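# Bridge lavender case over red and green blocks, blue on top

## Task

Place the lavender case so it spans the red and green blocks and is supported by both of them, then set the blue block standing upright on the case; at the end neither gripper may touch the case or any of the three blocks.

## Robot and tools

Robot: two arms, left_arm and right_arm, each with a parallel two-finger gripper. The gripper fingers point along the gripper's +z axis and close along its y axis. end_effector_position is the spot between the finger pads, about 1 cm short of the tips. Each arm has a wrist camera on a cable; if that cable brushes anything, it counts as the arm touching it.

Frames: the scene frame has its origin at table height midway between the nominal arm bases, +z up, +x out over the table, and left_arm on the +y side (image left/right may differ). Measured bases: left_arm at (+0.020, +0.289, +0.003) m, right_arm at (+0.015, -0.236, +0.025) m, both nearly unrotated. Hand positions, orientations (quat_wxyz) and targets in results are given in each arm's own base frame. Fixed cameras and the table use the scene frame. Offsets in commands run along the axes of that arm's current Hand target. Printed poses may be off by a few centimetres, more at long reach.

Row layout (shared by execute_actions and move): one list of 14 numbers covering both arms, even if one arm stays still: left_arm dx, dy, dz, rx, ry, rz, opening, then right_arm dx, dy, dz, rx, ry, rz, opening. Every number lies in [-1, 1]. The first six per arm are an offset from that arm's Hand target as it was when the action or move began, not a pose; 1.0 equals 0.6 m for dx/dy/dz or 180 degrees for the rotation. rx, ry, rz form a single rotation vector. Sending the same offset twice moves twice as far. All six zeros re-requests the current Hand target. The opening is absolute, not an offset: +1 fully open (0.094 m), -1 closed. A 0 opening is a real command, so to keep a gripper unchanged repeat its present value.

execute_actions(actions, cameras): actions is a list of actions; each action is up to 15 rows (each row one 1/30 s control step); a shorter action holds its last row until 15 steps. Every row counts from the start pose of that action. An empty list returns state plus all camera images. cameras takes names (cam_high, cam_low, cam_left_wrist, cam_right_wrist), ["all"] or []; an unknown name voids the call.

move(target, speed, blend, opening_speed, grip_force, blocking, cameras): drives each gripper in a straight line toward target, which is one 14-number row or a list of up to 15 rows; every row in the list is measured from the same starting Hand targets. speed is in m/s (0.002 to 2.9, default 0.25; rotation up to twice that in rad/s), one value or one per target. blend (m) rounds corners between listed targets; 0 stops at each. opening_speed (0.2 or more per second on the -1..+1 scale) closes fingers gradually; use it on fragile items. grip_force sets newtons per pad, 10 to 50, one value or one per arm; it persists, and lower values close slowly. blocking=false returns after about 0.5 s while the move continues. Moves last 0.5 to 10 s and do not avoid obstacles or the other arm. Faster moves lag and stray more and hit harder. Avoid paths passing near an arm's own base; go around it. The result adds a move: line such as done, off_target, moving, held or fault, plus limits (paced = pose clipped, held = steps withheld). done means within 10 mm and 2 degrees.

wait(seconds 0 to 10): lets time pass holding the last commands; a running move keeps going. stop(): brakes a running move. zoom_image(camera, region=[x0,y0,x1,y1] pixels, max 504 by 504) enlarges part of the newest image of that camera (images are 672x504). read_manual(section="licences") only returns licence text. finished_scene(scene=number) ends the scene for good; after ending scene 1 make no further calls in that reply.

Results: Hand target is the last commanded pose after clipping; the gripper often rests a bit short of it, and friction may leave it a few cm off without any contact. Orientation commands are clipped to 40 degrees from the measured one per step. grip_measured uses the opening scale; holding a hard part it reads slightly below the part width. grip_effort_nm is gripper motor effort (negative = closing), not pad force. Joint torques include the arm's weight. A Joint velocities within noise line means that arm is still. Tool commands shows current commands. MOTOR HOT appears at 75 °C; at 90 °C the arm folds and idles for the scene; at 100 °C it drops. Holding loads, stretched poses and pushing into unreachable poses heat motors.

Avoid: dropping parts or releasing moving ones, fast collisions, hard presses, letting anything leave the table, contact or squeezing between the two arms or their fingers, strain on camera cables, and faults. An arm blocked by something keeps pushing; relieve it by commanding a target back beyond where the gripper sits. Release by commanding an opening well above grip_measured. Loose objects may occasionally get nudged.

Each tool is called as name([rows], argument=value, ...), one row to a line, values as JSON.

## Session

execute_actions(actions=[])

Scene clock: 0.00 s.
left_arm: end_effector_position=(+0.3147, -0.1476, +0.1455) grip_measured=+1.000 grip_effort_nm=n/a end_effector_quat_wxyz=(+0.375, +0.154, +0.910, -0.078) | right_arm: end_effector_position=(+0.2680, +0.1123, +0.2625) grip_measured=+1.000 grip_effort_nm=n/a end_effector_quat_wxyz=(+0.451, -0.147, +0.863, +0.175)
Joint positions: left_arm=[-0.481 1.19 0.786 -0.382 -0.076 -0.113 0.094] | right_arm=[0.235 0.84 0.931 -0.673 -0.258 0.036 0.094]
Joint velocities: within noise
Joint torques (N m): no reading
Motor temperatures (°C): left_arm=[24 26 32 27 26 25 24] | right_arm=[23 28 28 27 24 25 23]
Heat: left arm: 32 °C; right arm: 28 °C.
Hand target: left_arm +0.3148, -0.1473, +0.1491; +0.378, +0.154, +0.910, -0.078 | right_arm +0.2667, +0.1123, +0.2661; +0.454, -0.148, +0.861, +0.176
Tool commands: left_gripper/opening=+1.0 right_gripper/opening=+1.0

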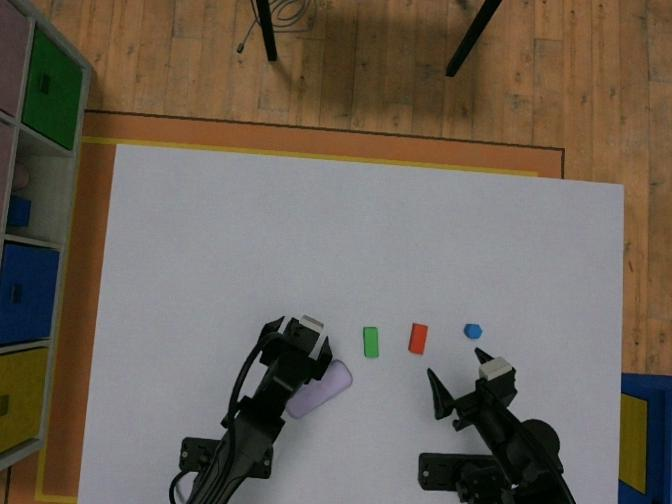

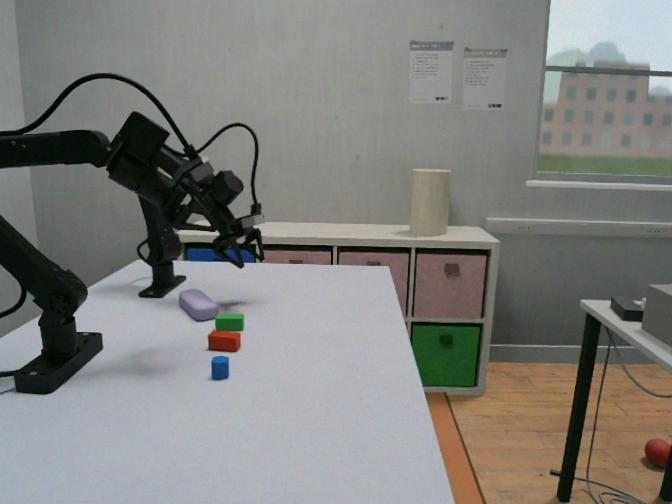

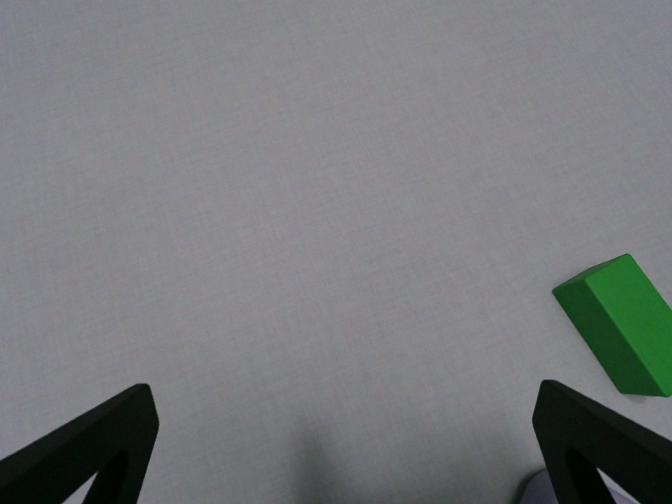

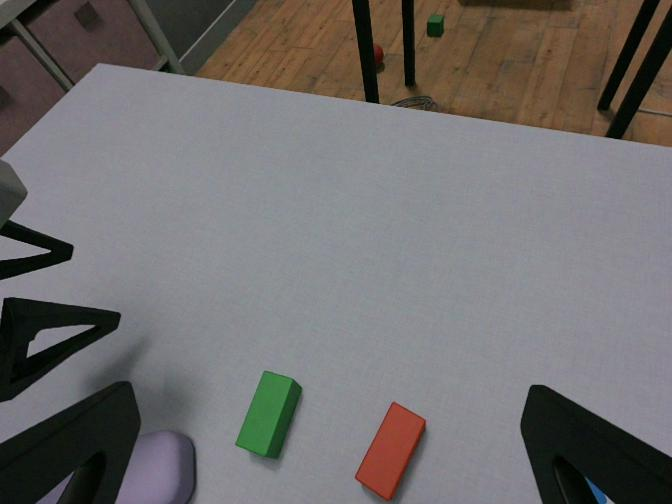

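move(target=[0.0667,-0.1093,-0.0655,-0.0512,0.2481,-0.1011,1,-0.039,-0.0128,0.1085,0.1325,0.167,0.0692,1], speed=0.5, cameras=["cam_left_wrist","cam_right_wrist","cam_high"])

zoom_image(camera="cam_right_wrist", region=[140, 220, 540, 420])

Scene clock: 16.93 s.
left_arm: end_effector_position=(+0.2400, -0.1887, +0.1471) grip_measured=+1.000 grip_effort_nm=0.00 end_effector_quat_wxyz=(+0.004, +0.003, +1.000, -0.006) | right_arm: end_effector_position=(+0.3283, +0.1360, +0.2457) grip_measured=+1.000 grip_effort_nm=0.00 end_effector_quat_wxyz=(+0.214, -0.002, +0.977, +0.005)
Joint positions: left_arm=[-0.668 1.686 1.513 -1.384 0.004 -0.661 0.094] | right_arm=[0.484 1.588 1.721 -1.312 0.186 0.442 0.094]
Joint torques (N m): left_arm=[-0.49 -5.01 8.38 -0.08 -0.06 -0.13] | right_arm=[0.54 -4.74 10.06 0.95 0.23 0.06]
Heat: left arm: 34 °C; right arm: 30 °C.
Hand target: left_arm +0.2398, -0.1900, +0.1499; +0.000, +0.000, +1.000, +0.000 | right_arm +0.3300, +0.1363, +0.2501; +0.216, +0.000, +0.976, +0.000
Off the commanded pose: left_arm 0.003 m, 1 deg | right_arm 0.005 m, 1 deg.
move: done
Images, in order (width x height): cam_high 672x504, cam_left_wrist 672x504, cam_right_wrist 672x504.

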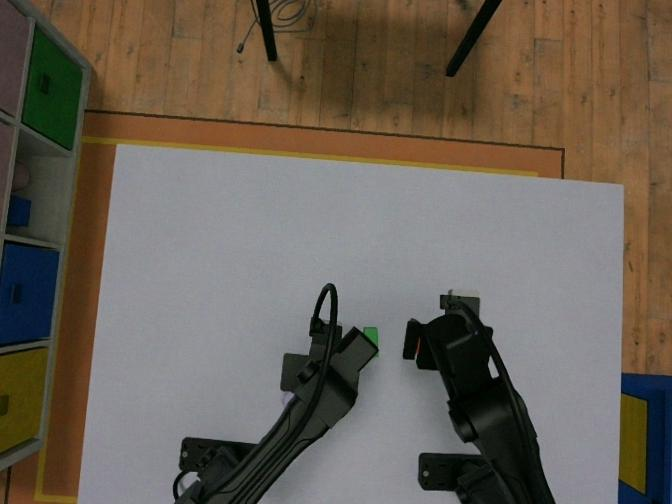

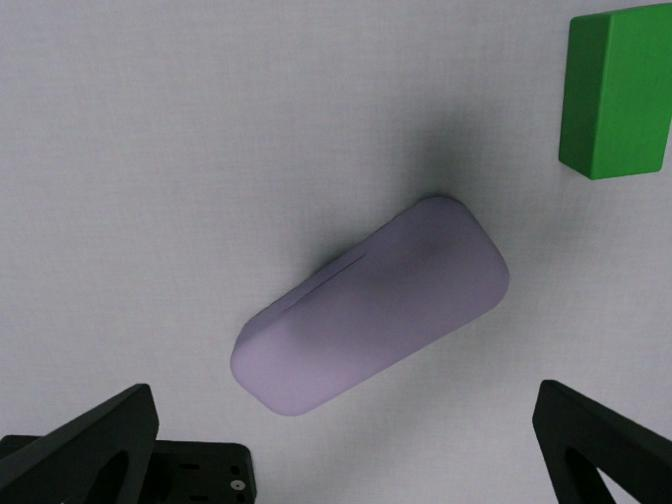

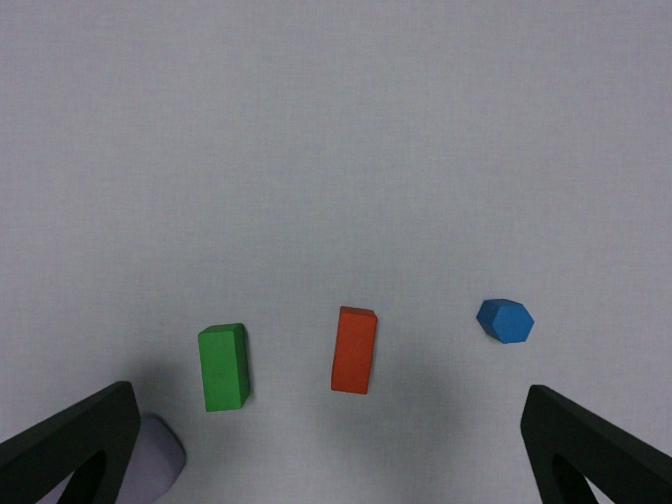

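Scaled by 1.260 from the camera's 672x504 image, which has a finer 960x720 frame.

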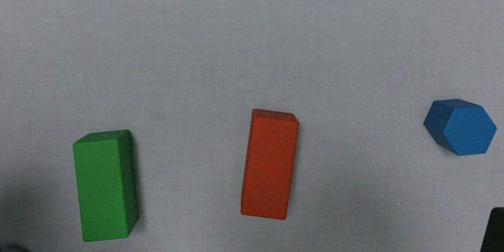

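move([
  [0.1113,-0.0083,0.1083,0,0,0.2872,1,0.1838,-0.2425,0.3007,0.0297,0.1367,0.1339,1],
  [0.1113,-0.0083,0.2232,0,0,0.2872,1,0.2205,-0.2425,0.3792,0.0297,0.1367,0.1339,1],
  [0.1113,-0.0083,0.2232,0,0,0.2872,0.18,0.2205,-0.2425,0.3792,0.0297,0.1367,0.1339,-0.45],
  [0.1113,-0.0083,0.1082,0,0,0.2872,0.18,0.1602,-0.4438,0.146,0.0297,0.1367,0.1339,-0.45],
], speed=[0.45,0.2,0.2,0.3], blend=[0.01,0,0,0], cameras=["all"])

Scene clock: 53.07 s.
left_arm: end_effector_position=(+0.1709, -0.1922, +0.0729) grip_measured=+0.323 grip_effort_nm=-1.03 end_effector_quat_wxyz=(-0.012, +0.430, +0.903, +0.004) | right_arm: end_effector_position=(+0.2778, -0.1297, +0.1251) grip_measured=-0.351 grip_effort_nm=-1.03 end_effector_quat_wxyz=(-0.003, +0.216, +0.976, +0.000)
Joint positions: left_arm=[-0.846 1.566 1.088 -1.119 0.002 0.044 0.062] | right_arm=[-0.44 1.707 1.449 -1.318 0 -0.005 0.03]
Joint torques (N m): left_arm=[-0.28 -6.63 8.03 -0.13 -0.04 0.13] | right_arm=[0.31 -6.2 9.21 0.17 -0.01 -0.06]
Heat: left arm: 34 °C; right arm: 30 °C.
Hand target: left_arm +0.1729, -0.1949, +0.0849; +0.000, +0.436, +0.900, +0.000 | right_arm +0.2802, -0.1301, +0.1301; +0.000, +0.212, +0.977, +0.000
Off the commanded pose: left_arm 0.013 m, 2 deg | right_arm 0.006 m, 1 deg.
move: off_target (left_arm)

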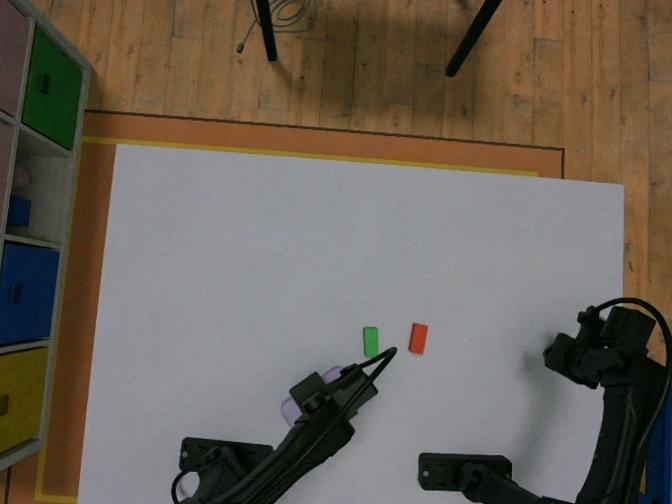

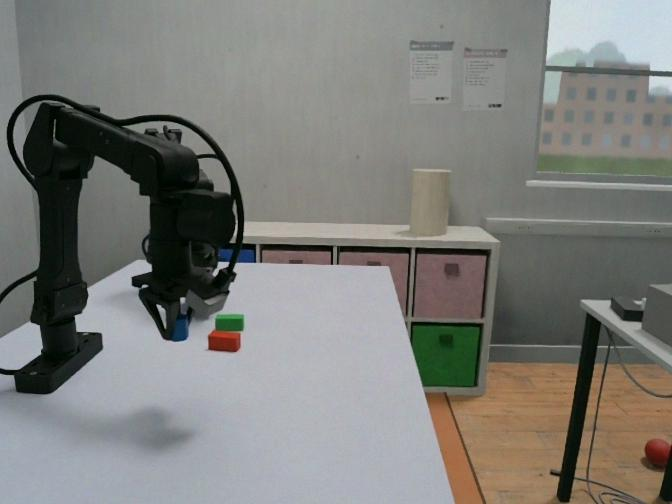

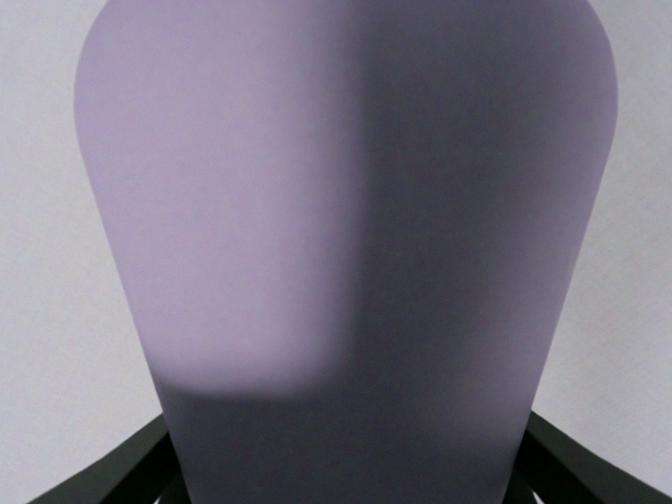

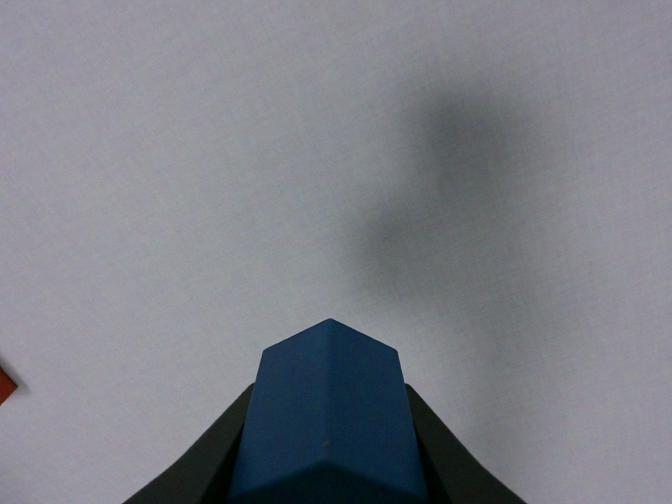

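move([
  [-0.3532,-0.0048,-0.012,0,0,0.155,0.18,0,0,0,0,0,0,-0.45],
  [-0.3532,-0.0048,0.0415,0,0,0.155,0.18,0,0,0,0,0,0,-0.45],
], speed=[0.3,0.12], blend=[0.003,0], cameras=["all"])

zoom_image(camera="cam_low", region=[160, 230, 300, 370])

zoom_image(camera="cam_high", region=[300, 270, 460, 390])

Scene clock: 61.00 s.
left_arm: end_effector_position=(+0.3091, -0.3658, +0.0709) grip_measured=+0.323 grip_effort_nm=-1.03 end_effector_quat_wxyz=(+0.020, +0.632, +0.775, -0.005) | right_arm: end_effector_position=(+0.2777, -0.1297, +0.1251) grip_measured=-0.351 grip_effort_nm=-1.03 end_effector_quat_wxyz=(-0.003, +0.216, +0.976, +0.001)
Joint positions: left_arm=[-0.871 2.419 2.29 -1.401 0.002 0.498 0.062] | right_arm=[-0.44 1.707 1.449 -1.318 0 -0.005 0.03]
Joint torques (N m): left_arm=[-0.73 -10.11 5.05 0.09 -0.04 0.14] | right_arm=[0.32 -6.19 9.24 0.2 -0.02 -0.05]
Heat: left arm: 35 °C; right arm: 31 °C.
Hand target: left_arm +0.3021, -0.3630, +0.0600; +0.000, +0.640, +0.768, +0.000 | right_arm +0.2802, -0.1301, +0.1301; +0.000, +0.212, +0.977, +0.000
Off the commanded pose: left_arm 0.013 m, 3 deg | right_arm 0.006 m, 1 deg.
move: off_target (left_arm)

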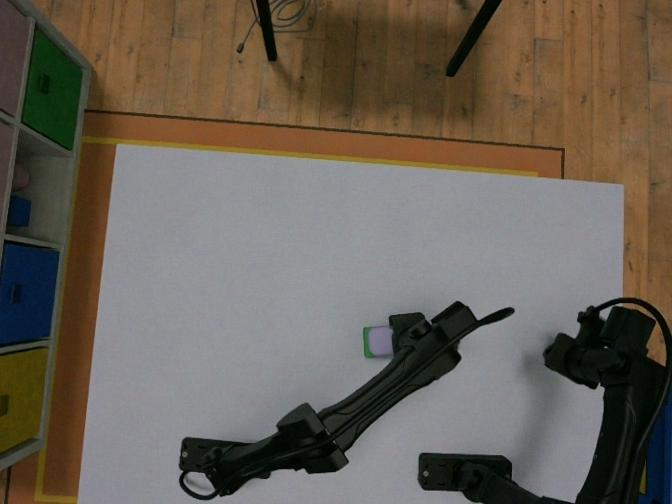

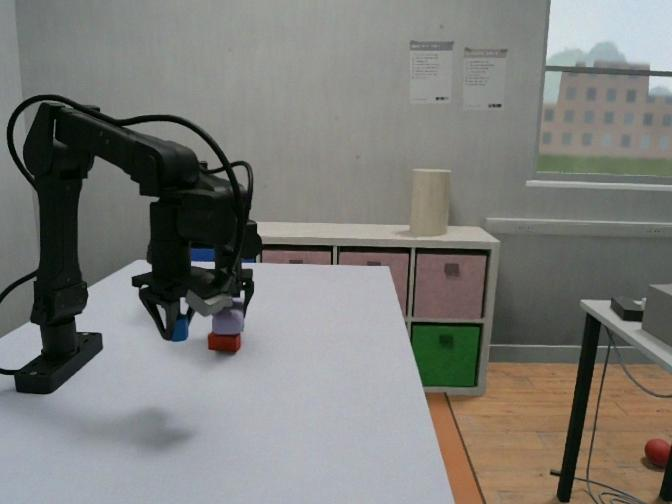

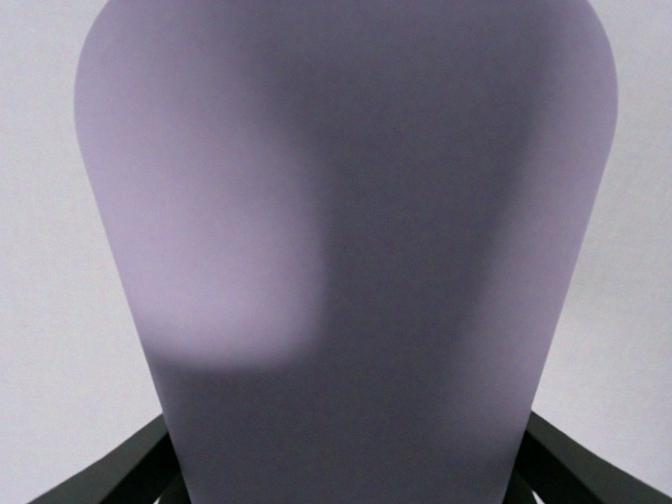

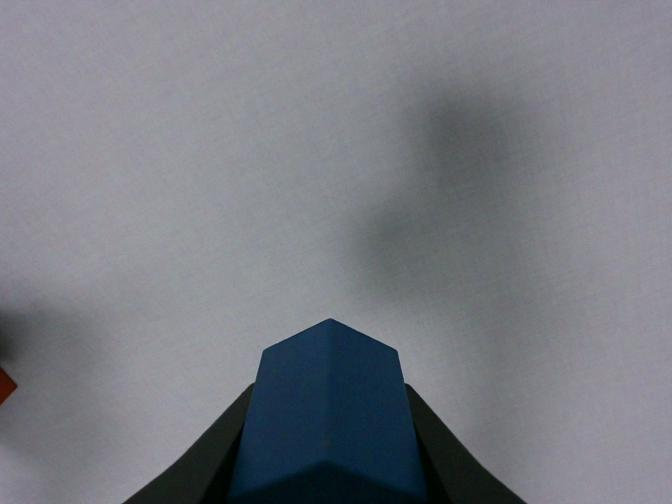

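Scaled by 3.600 from the camera's 672x504 image, which has a finer 960x720 frame.

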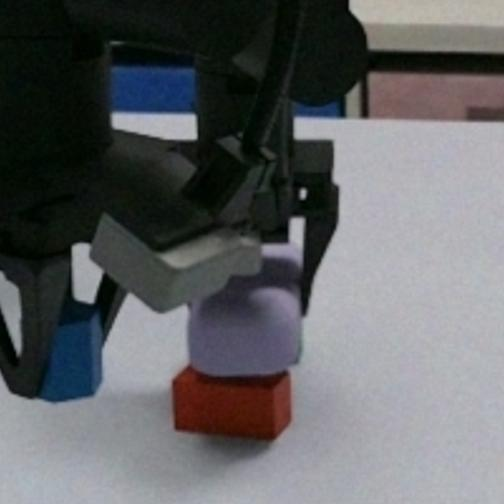

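Scaled by 3.150 from the camera's 672x504 image, which has a finer 960x720 frame.

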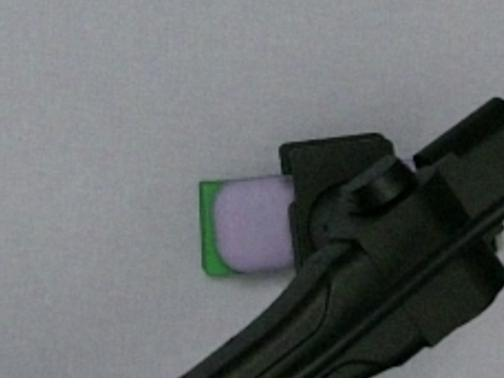

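move([
  [0.0245,-0.004,0,0,0,0,0.18,0,0,0,0,0,0,-0.45],
  [0.0245,-0.004,0.042,0,0,0,0.18,0,0,0,0,0,0,-0.45],
  [0.0245,-0.004,0.022,0,0,0,0.18,0,0,0,0,0,0,-0.45],
  [0.0245,-0.004,0.022,0,0,0,0.9,0,0,0,0,0,0,-0.45],
  [0.0245,-0.004,-0.075,0,0,0,0.9,0,0,0,0,0,0,-0.45],
  [0.447,-0.006,-0.15,0,0,0,0.9,0.2185,0.4565,0.0333,0,0,0,-0.45],
], speed=[0.1,0.06,0.06,0.1,0.2,0.35], blend=[0.003,0,0,0,0.01,0], cameras=["cam_low","cam_high","cam_right_wrist"])

zoom_image(camera="cam_low", region=[160, 230, 300, 370])

Scene clock: 73.90 s.
left_arm: end_effector_position=(+0.2587, -0.1015, +0.1504) grip_measured=+0.897 grip_effort_nm=0.15 end_effector_quat_wxyz=(+0.006, +0.635, +0.772, +0.008) | right_arm: end_effector_position=(+0.2690, +0.1744, +0.1070) grip_measured=-0.351 grip_effort_nm=-1.03 end_effector_quat_wxyz=(-0.004, +0.205, +0.979, +0.004)
Joint positions: left_arm=[-0.385 1.58 1.413 -1.387 -0.012 0.992 0.089] | right_arm=[0.566 1.758 1.437 -1.249 -0.011 0.978 0.03]
Joint torques (N m): left_arm=[0.14 -6.48 4.42 0.03 0.1 0.16] | right_arm=[-0.18 -5.87 9.72 0.21 0.08 0.11]
Heat: left arm: 34 °C; right arm: 32 °C.
Hand target: left_arm +0.2500, -0.0999, +0.1499; +0.000, +0.640, +0.768, +0.000 | right_arm +0.2742, +0.1736, +0.1102; +0.000, +0.212, +0.977, +0.000
Off the commanded pose: left_arm 0.009 m, 1 deg | right_arm 0.006 m, 1 deg.
move: done
Images, in order (width x height): cam_high 672x504, cam_low 672x504, cam_right_wrist 672x504.

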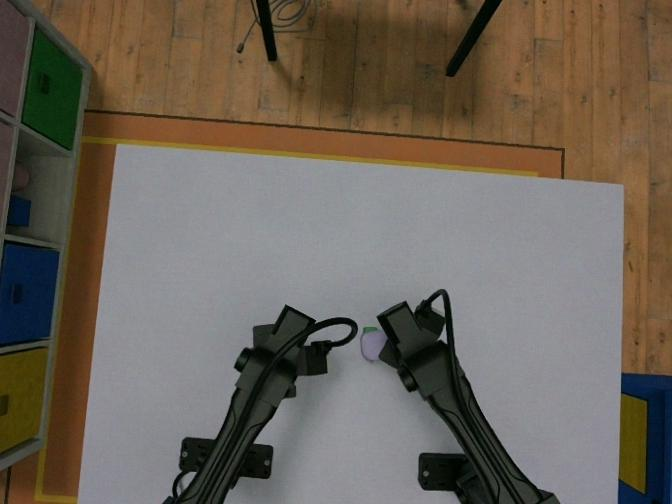

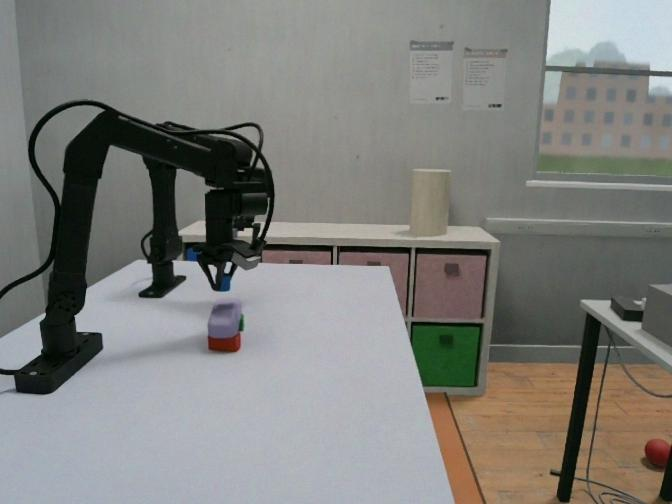

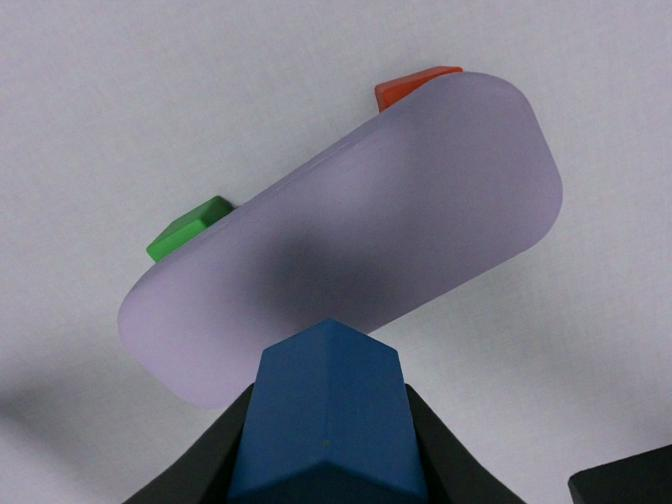

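Scaled by 3.600 from the camera's 672x504 image, which has a finer 960x720 frame.

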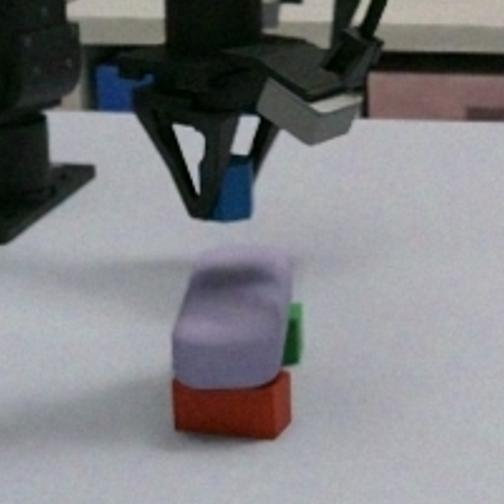

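move([
  [0,0,0,0,0,0,0.9,-0.0267,0,0.035,0,0,0,-0.45],
  [0,0,0,0,0,0,0.9,-0.0267,0,0.0903,0,0,0,-0.45],
  [0,0,0,0,0,0,0.9,-0.0267,0,0.0703,0,0,0,-0.45],
  [0,0,0,0,0,0,0.9,-0.0267,0,0.0703,0,0,0,0.2],
  [0,0,0,0,0,0,0.9,-0.0267,0,-0.01,0,0,0,0.2],
  [0,0,0,0,0,0,0.9,-0.089,-0.338,-0.09,0,0,0,0.2],
], speed=[0.15,0.05,0.05,0.1,0.12,0.3], blend=[0.004,0,0,0,0.01,0], cameras=["cam_high","cam_low"])

zoom_image(camera="cam_low", region=[160, 230, 300, 370])

Scene clock: 83.67 s.
left_arm: end_effector_position=(+0.2587, -0.1015, +0.1504) grip_measured=+0.897 grip_effort_nm=0.15 end_effector_quat_wxyz=(+0.006, +0.636, +0.772, +0.008) | right_arm: end_effector_position=(+0.2427, -0.0338, +0.1593) grip_measured=+0.198 grip_effort_nm=0.11 end_effector_quat_wxyz=(-0.002, +0.214, +0.977, -0.002)
Joint positions: left_arm=[-0.385 1.58 1.413 -1.387 -0.012 0.992 0.089] | right_arm=[-0.14 1.479 1.352 -1.448 0.003 0.291 0.056]
Joint torques (N m): left_arm=[0.14 -6.48 4.44 0.02 0.1 0.17] | right_arm=[0.01 -5.79 7.31 0.18 -0.06 -0.07]
Heat: left arm: 33 °C; right arm: 32 °C.
Hand target: left_arm +0.2500, -0.0999, +0.1499; +0.000, +0.640, +0.768, +0.000 | right_arm +0.2389, -0.0332, +0.1640; +0.000, +0.212, +0.977, +0.000
Off the commanded pose: left_arm 0.009 m, 1 deg | right_arm 0.006 m, 0 deg.
move: done
Images, in order (width x height): cam_high 672x504, cam_low 672x504.

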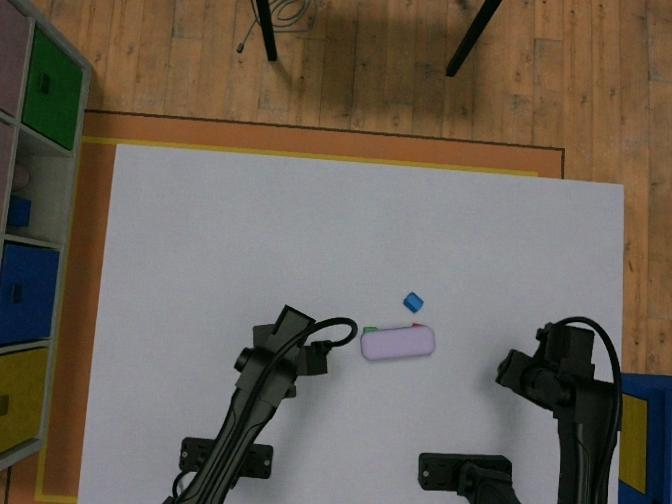

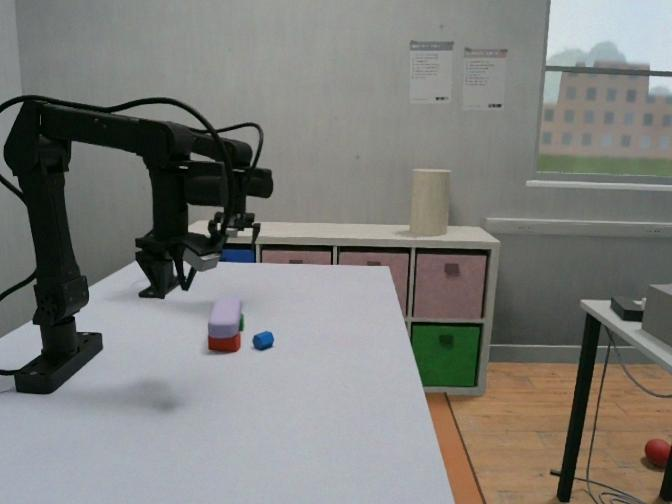

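Scaled by 3.600 from the camera's 672x504 image, which has a finer 960x720 frame.

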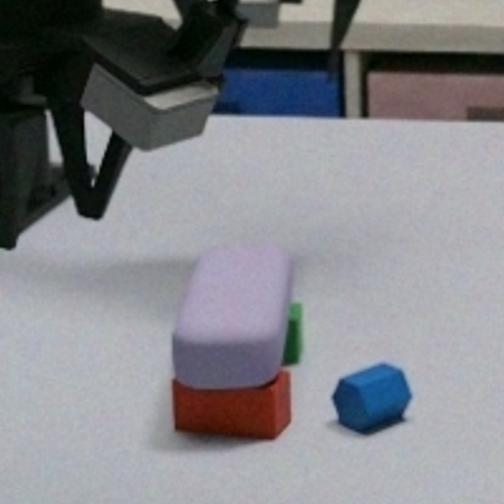

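move(target=[0.164,0.03,0,0,0,0,0.9,-0.0212,0.3197,-0.1433,-0.0297,-0.1367,-0.1339,1], speed=0.5, cameras=["cam_right_wrist"])

zoom_image(camera="cam_right_wrist", region=[160, 160, 480, 420])

Scene clock: 106.10 s.
left_arm: end_effector_position=(+0.2591, +0.0008, +0.1485) grip_measured=+0.897 grip_effort_nm=0.15 end_effector_quat_wxyz=(+0.001, +0.636, +0.772, +0.007) | right_arm: end_effector_position=(+0.3250, +0.1363, +0.2432) grip_measured=+0.998 grip_effort_nm=0.11 end_effector_quat_wxyz=(+0.207, -0.005, +0.978, +0.002)
Joint positions: left_arm=[-0.008 1.514 1.341 -1.387 -0.011 1.371 0.089] | right_arm=[0.489 1.59 1.718 -1.324 0.185 0.443 0.094]
Joint torques (N m): left_arm=[0.46 -6.42 4.63 -0.02 0.08 0.18] | right_arm=[0.18 -4.96 10.25 1.05 0.22 0.06]
Heat: left arm: 33 °C; right arm: 31 °C.
Hand target: left_arm +0.2500, +0.0002, +0.1500; +0.000, +0.640, +0.768, +0.000 | right_arm +0.3299, +0.1362, +0.2501; +0.216, +0.000, +0.976, +0.000
Off the commanded pose: left_arm 0.009 m, 1 deg | right_arm 0.008 m, 1 deg.
move: done
Images, in order (width x height): cam_right_wrist 672x504.

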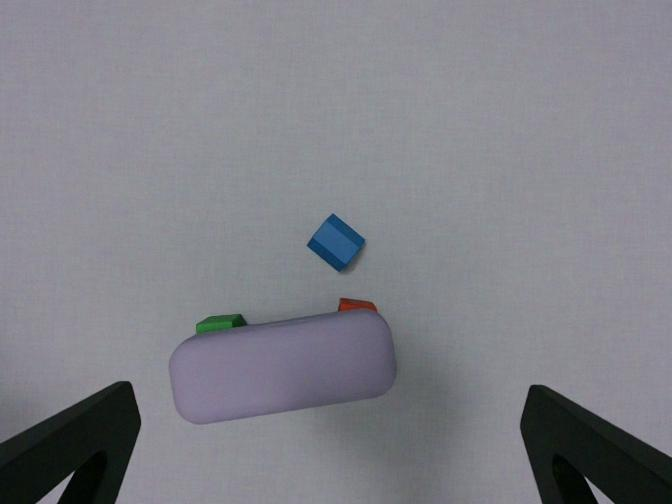

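Scaled by 1.575 from the camera's 672x504 image, which has a finer 960x720 frame.

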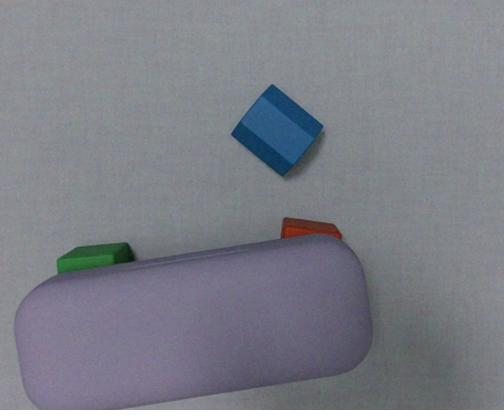

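move(target=[0,0,0,0,0,0,0.9,0.097,0.0123,0.3867,0,0.2596,-0.2858,0.4], speed=0.4, cameras=["cam_right_wrist","cam_low"])

Scene clock: 137.77 s.
left_arm: end_effector_position=(+0.2591, +0.0008, +0.1485) grip_measured=+0.897 grip_effort_nm=0.15 end_effector_quat_wxyz=(+0.001, +0.636, +0.771, +0.007) | right_arm: end_effector_position=(+0.3725, +0.1433, +0.0144) grip_measured=+0.402 grip_effort_nm=-0.11 end_effector_quat_wxyz=(-0.171, -0.410, +0.892, -0.084)
Joint positions: left_arm=[-0.008 1.514 1.341 -1.387 -0.011 1.371 0.089] | right_arm=[0.438 2.506 2.155 -1.568 0.163 -0.394 0.066]
Joint torques (N m): left_arm=[0.46 -6.43 4.63 -0.01 0.08 0.18] | right_arm=[0.54 -10.21 8.64 -0.52 0.2 -0.05]
Motor temperatures (°C): left_arm=[24 30 33 27 26 25 24] | right_arm=[23 30 33 28 25 25 23]
Heat: left arm: 33 °C; right arm: 33 °C.
Hand target: left_arm +0.2500, +0.0002, +0.1500; +0.000, +0.640, +0.768, +0.000 | right_arm +0.3751, +0.1435, +0.0151; -0.196, -0.412, +0.885, -0.091
Off the commanded pose: left_arm 0.009 m, 1 deg | right_arm 0.003 m, 3 deg.
joint sent to its limit (right arm) — joint 4 (wrist pitch), lower limit. The joint targets are off in orientation, not in position.
move: off_target (right_arm)
Images, in order (width x height): cam_low 672x504, cam_right_wrist 672x504.

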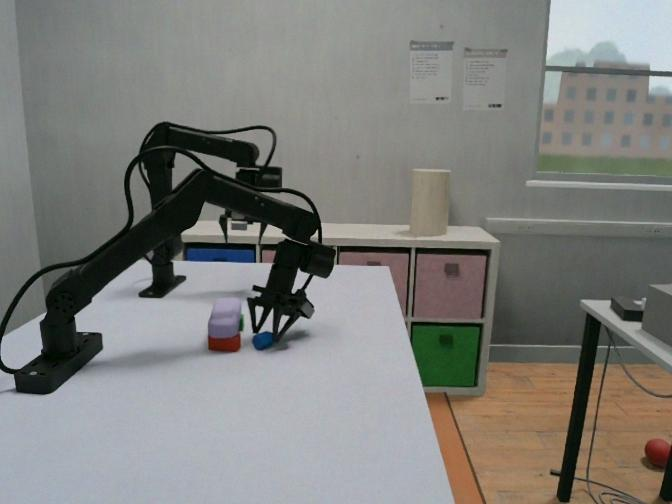

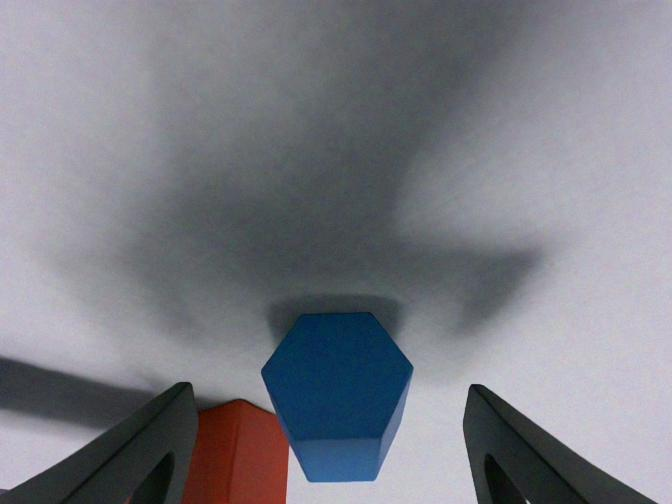

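move([
  [0,0,0,0,0,0,0.9,0.005,0,0.04,0,0,0,0.4],
  [0,0,0,0,0,0,0.9,0.005,0,0.04,0,0,0,-0.4],
  [0,0,0,0,0,0,0.9,0.0332,0,-0.0204,0,0,0,-0.4],
], speed=[0.08,0.08,0.12], cameras=["cam_right_wrist","cam_low"])

zoom_image(camera="cam_low", region=[190, 240, 330, 380])

Scene clock: 154.07 s.
left_arm: end_effector_position=(+0.2591, +0.0008, +0.1485) grip_measured=+0.897 grip_effort_nm=0.15 end_effector_quat_wxyz=(+0.001, +0.636, +0.771, +0.007) | right_arm: end_effector_position=(+0.3680, +0.1396, +0.0221) grip_measured=-0.273 grip_effort_nm=-1.03 end_effector_quat_wxyz=(-0.171, -0.415, +0.890, -0.085)
Joint positions: left_arm=[-0.008 1.514 1.341 -1.387 -0.011 1.371 0.089] | right_arm=[0.437 2.469 2.119 -1.568 0.168 -0.407 0.034]
Joint torques (N m): left_arm=[0.47 -6.43 4.63 -0.01 0.08 0.18] | right_arm=[-0.31 -13.52 5.16 -0.52 0.23 -0.07]
Heat: left arm: 32 °C; right arm: 32 °C.
Hand target: left_arm +0.2500, +0.0002, +0.1500; +0.000, +0.640, +0.768, +0.000 | right_arm +0.3669, +0.1337, +0.0346; -0.196, -0.412, +0.885, -0.091
Off the commanded pose: left_arm 0.009 m, 1 deg | right_arm 0.014 m, 3 deg.
joint sent to its limit (right arm) — joint 4 (wrist pitch), lower limit. The joint targets are off in orientation, not in position.
move: off_target (right_arm); target 2's new opening was sent with right_arm's hand 0.013 m and 2 deg from that target
Images, in order (width x height): cam_low 672x504, cam_right_wrist 672x504.

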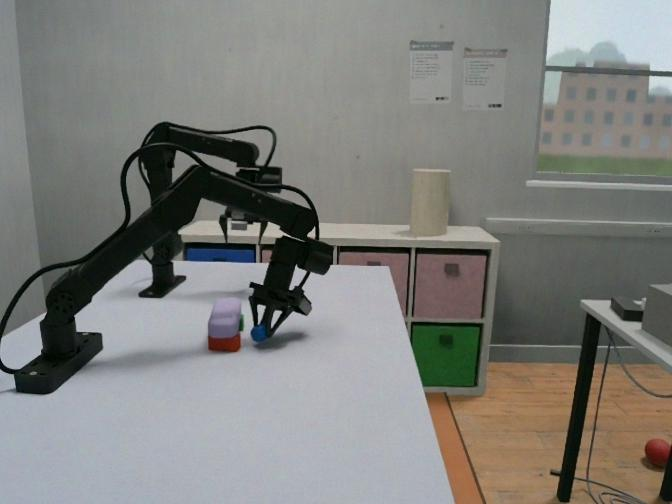

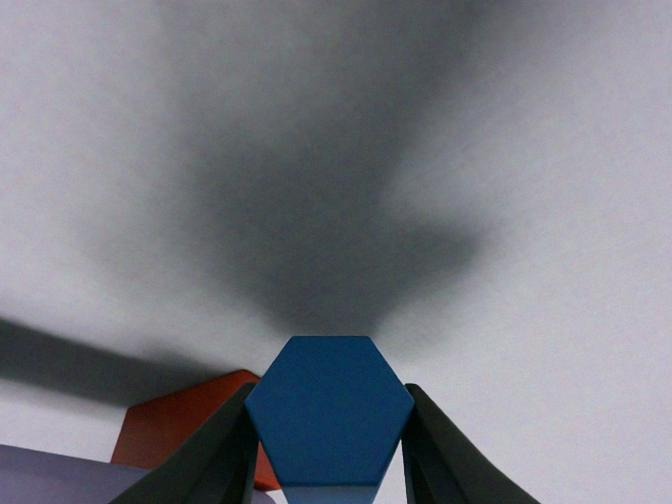

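Scaled by 3.600 from the camera's 672x504 image, which has a finer 960x720 frame.

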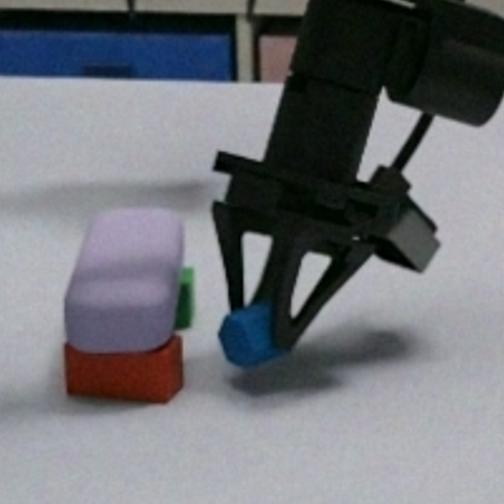

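zoom_image(camera="cam_low", region=[240, 310, 290, 360])

zoom_image(camera="cam_right_wrist", region=[220, 310, 440, 504])

Scaled by 10.080 from the camera's 672x504 image, which has a finer 960x720 frame.

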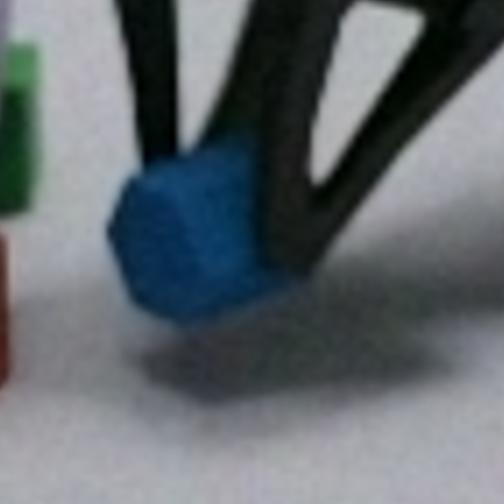

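Scaled by 2.291 from the camera's 672x504 image, which has a finer 960x720 frame.

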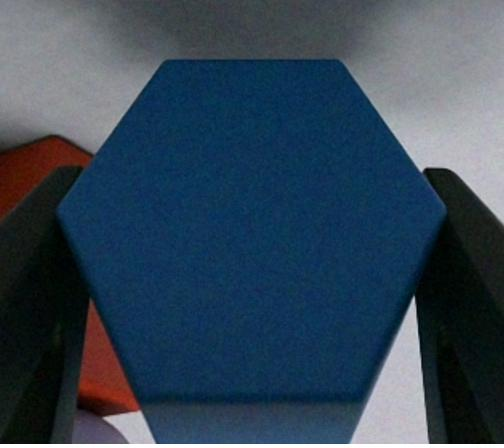

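move([
  [0,0,0,0,0,0,0.9,0.0755,-0.008,-0.1585,0.086,-0.4958,0.2184,-0.4],
  [0,0,0,0,0,0,0.9,0.0965,0.19,-0.1028,0.086,-0.4958,0.2184,-0.4],
], speed=[0.4,0.2], blend=[0.02,0], cameras=["all"])

zoom_image(camera="cam_low", region=[160, 230, 300, 370])

zoom_image(camera="cam_high", region=[320, 270, 480, 390])

Scene clock: 173.37 s.
left_arm: end_effector_position=(+0.2591, +0.0008, +0.1485) grip_measured=+0.897 grip_effort_nm=0.15 end_effector_quat_wxyz=(+0.001, +0.636, +0.771, +0.007) | right_arm: end_effector_position=(+0.2626, +0.1887, +0.1127) grip_measured=-0.273 grip_effort_nm=-1.03 end_effector_quat_wxyz=(+0.550, -0.099, +0.827, +0.056)
Joint positions: left_arm=[-0.008 1.514 1.341 -1.387 -0.011 1.371 0.089] | right_arm=[0.982 1.153 0.316 0.312 0.688 0.336 0.034]
Joint torques (N m): left_arm=[0.46 -6.45 4.63 -0.02 0.09 0.19] | right_arm=[0.53 -2.62 7.01 1.99 0.35 0.17]
Motor temperatures (°C): left_arm=[24 30 32 27 26 25 24] | right_arm=[23 38 30 28 25 24 24]
Heat: left arm: 32 °C; right arm: 38 °C.
Hand target: left_arm +0.2500, +0.0002, +0.1500; +0.000, +0.640, +0.768, +0.000 | right_arm +0.2626, +0.1869, +0.1152; +0.556, -0.087, +0.825, +0.059
Off the commanded pose: left_arm 0.009 m, 1 deg | right_arm 0.003 m, 2 deg.
move: done

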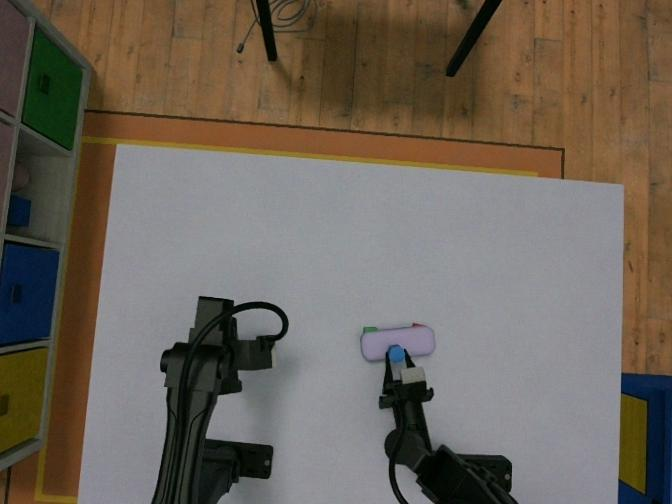

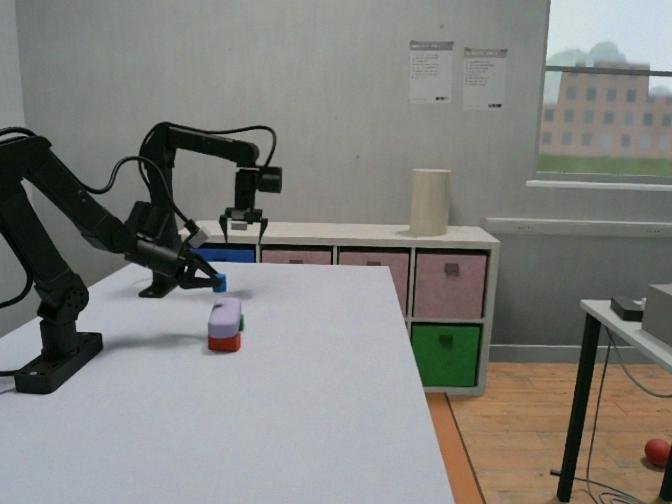

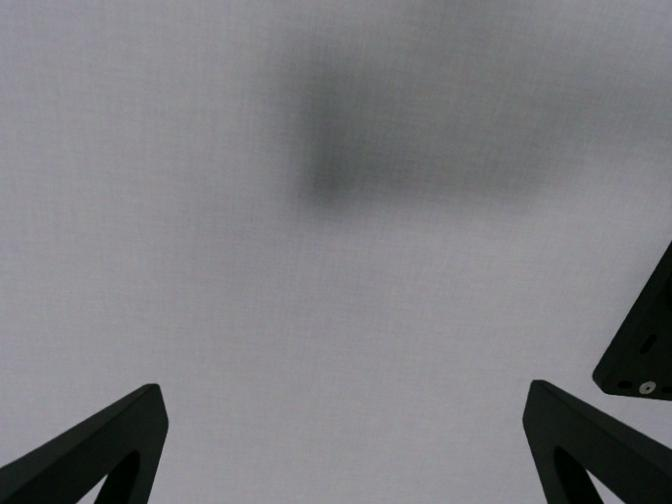

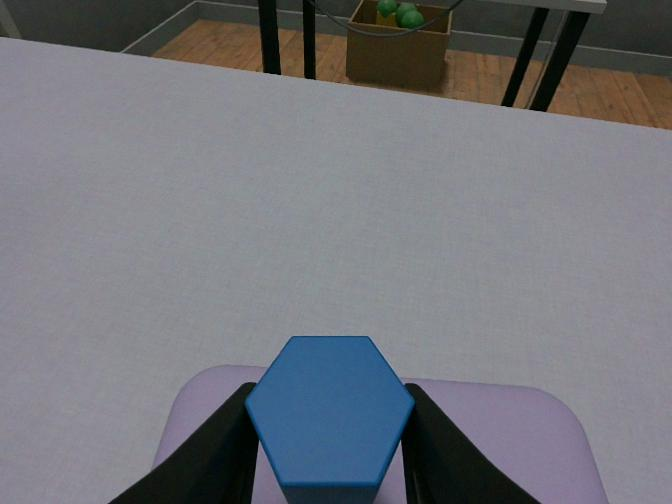

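Scaled by 3.600 from the camera's 672x504 image, which has a finer 960x720 frame.

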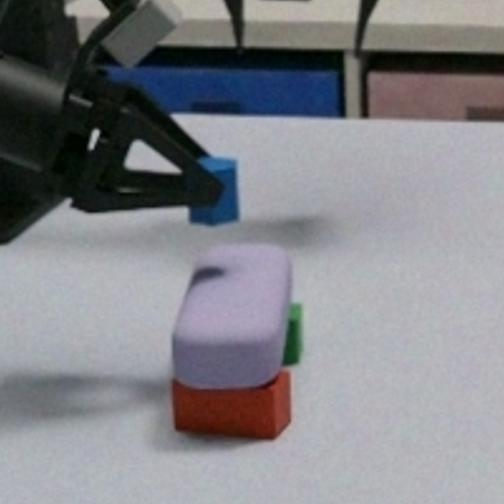

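Scaled by 3.150 from the camera's 672x504 image, which has a finer 960x720 frame.

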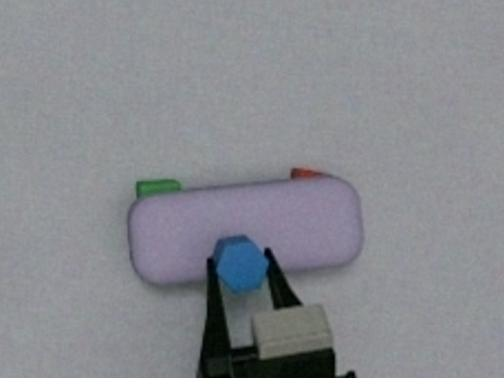

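move([
  [0,0,0,0,0,0,0.9,0.0362,0,0.0218,0,0,0,-0.4],
  [0,0,0,0,0,0,0.9,0.0702,0,0.0355,0,0,0,-0.4],
], speed=[0.1,0.05], blend=[0.003,0], cameras=["cam_low","cam_high","cam_right_wrist"])

zoom_image(camera="cam_low", region=[190, 270, 260, 360])

zoom_image(camera="cam_high", region=[340, 290, 460, 390])

Scene clock: 180.17 s.
left_arm: end_effector_position=(+0.2591, +0.0008, +0.1485) grip_measured=+0.897 grip_effort_nm=0.15 end_effector_quat_wxyz=(+0.001, +0.636, +0.771, +0.007) | right_arm: end_effector_position=(+0.2689, +0.1936, +0.0782) grip_measured=-0.273 grip_effort_nm=-1.03 end_effector_quat_wxyz=(+0.565, -0.085, +0.818, +0.067)
Joint positions: left_arm=[-0.008 1.514 1.341 -1.387 -0.011 1.371 0.089] | right_arm=[0.978 1.414 0.225 0.709 0.698 0.336 0.034]
Joint torques (N m): left_arm=[0.46 -6.42 4.62 -0.01 0.08 0.18] | right_arm=[-0.23 -2.25 4.29 1.9 0.14 0.08]
Heat: left arm: 32 °C; right arm: 35 °C.
Hand target: left_arm +0.2500, +0.0002, +0.1500; +0.000, +0.640, +0.768, +0.000 | right_arm +0.2664, +0.1877, +0.0680; +0.556, -0.087, +0.825, +0.059
Off the commanded pose: left_arm 0.009 m, 1 deg | right_arm 0.012 m, 2 deg.
move: off_target (right_arm)
Images, in order (width x height): cam_high 672x504, cam_low 672x504, cam_right_wrist 672x504.

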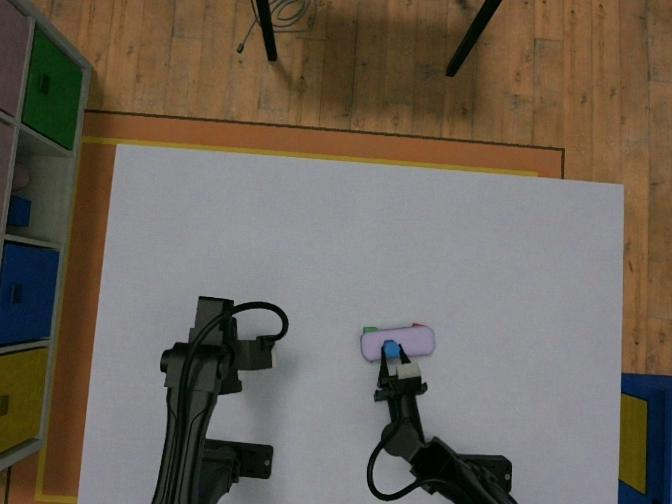

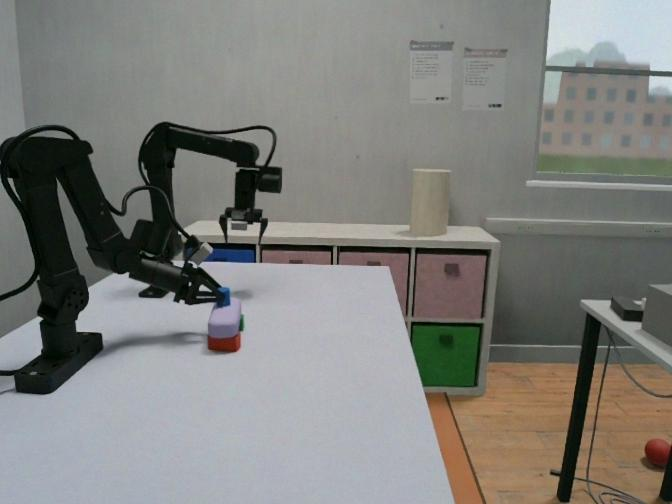

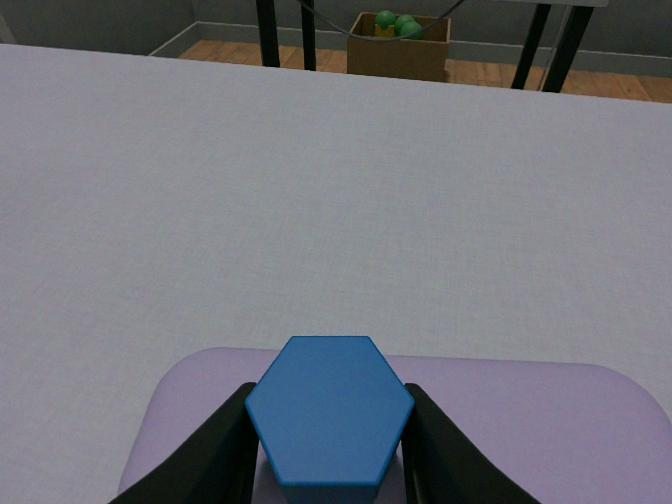

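Scaled by 5.600 from the camera's 672x504 image, which has a finer 960x720 frame.

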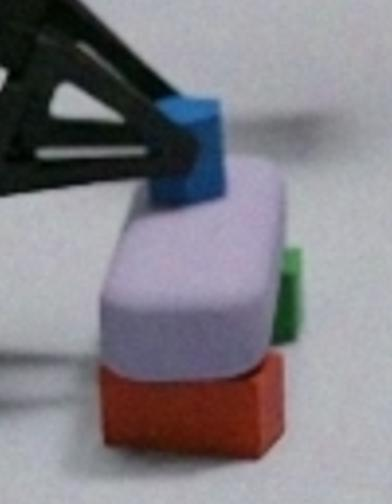

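Scaled by 4.200 from the camera's 672x504 image, which has a finer 960x720 frame.

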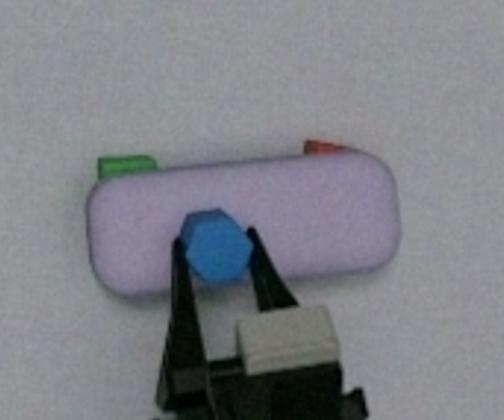

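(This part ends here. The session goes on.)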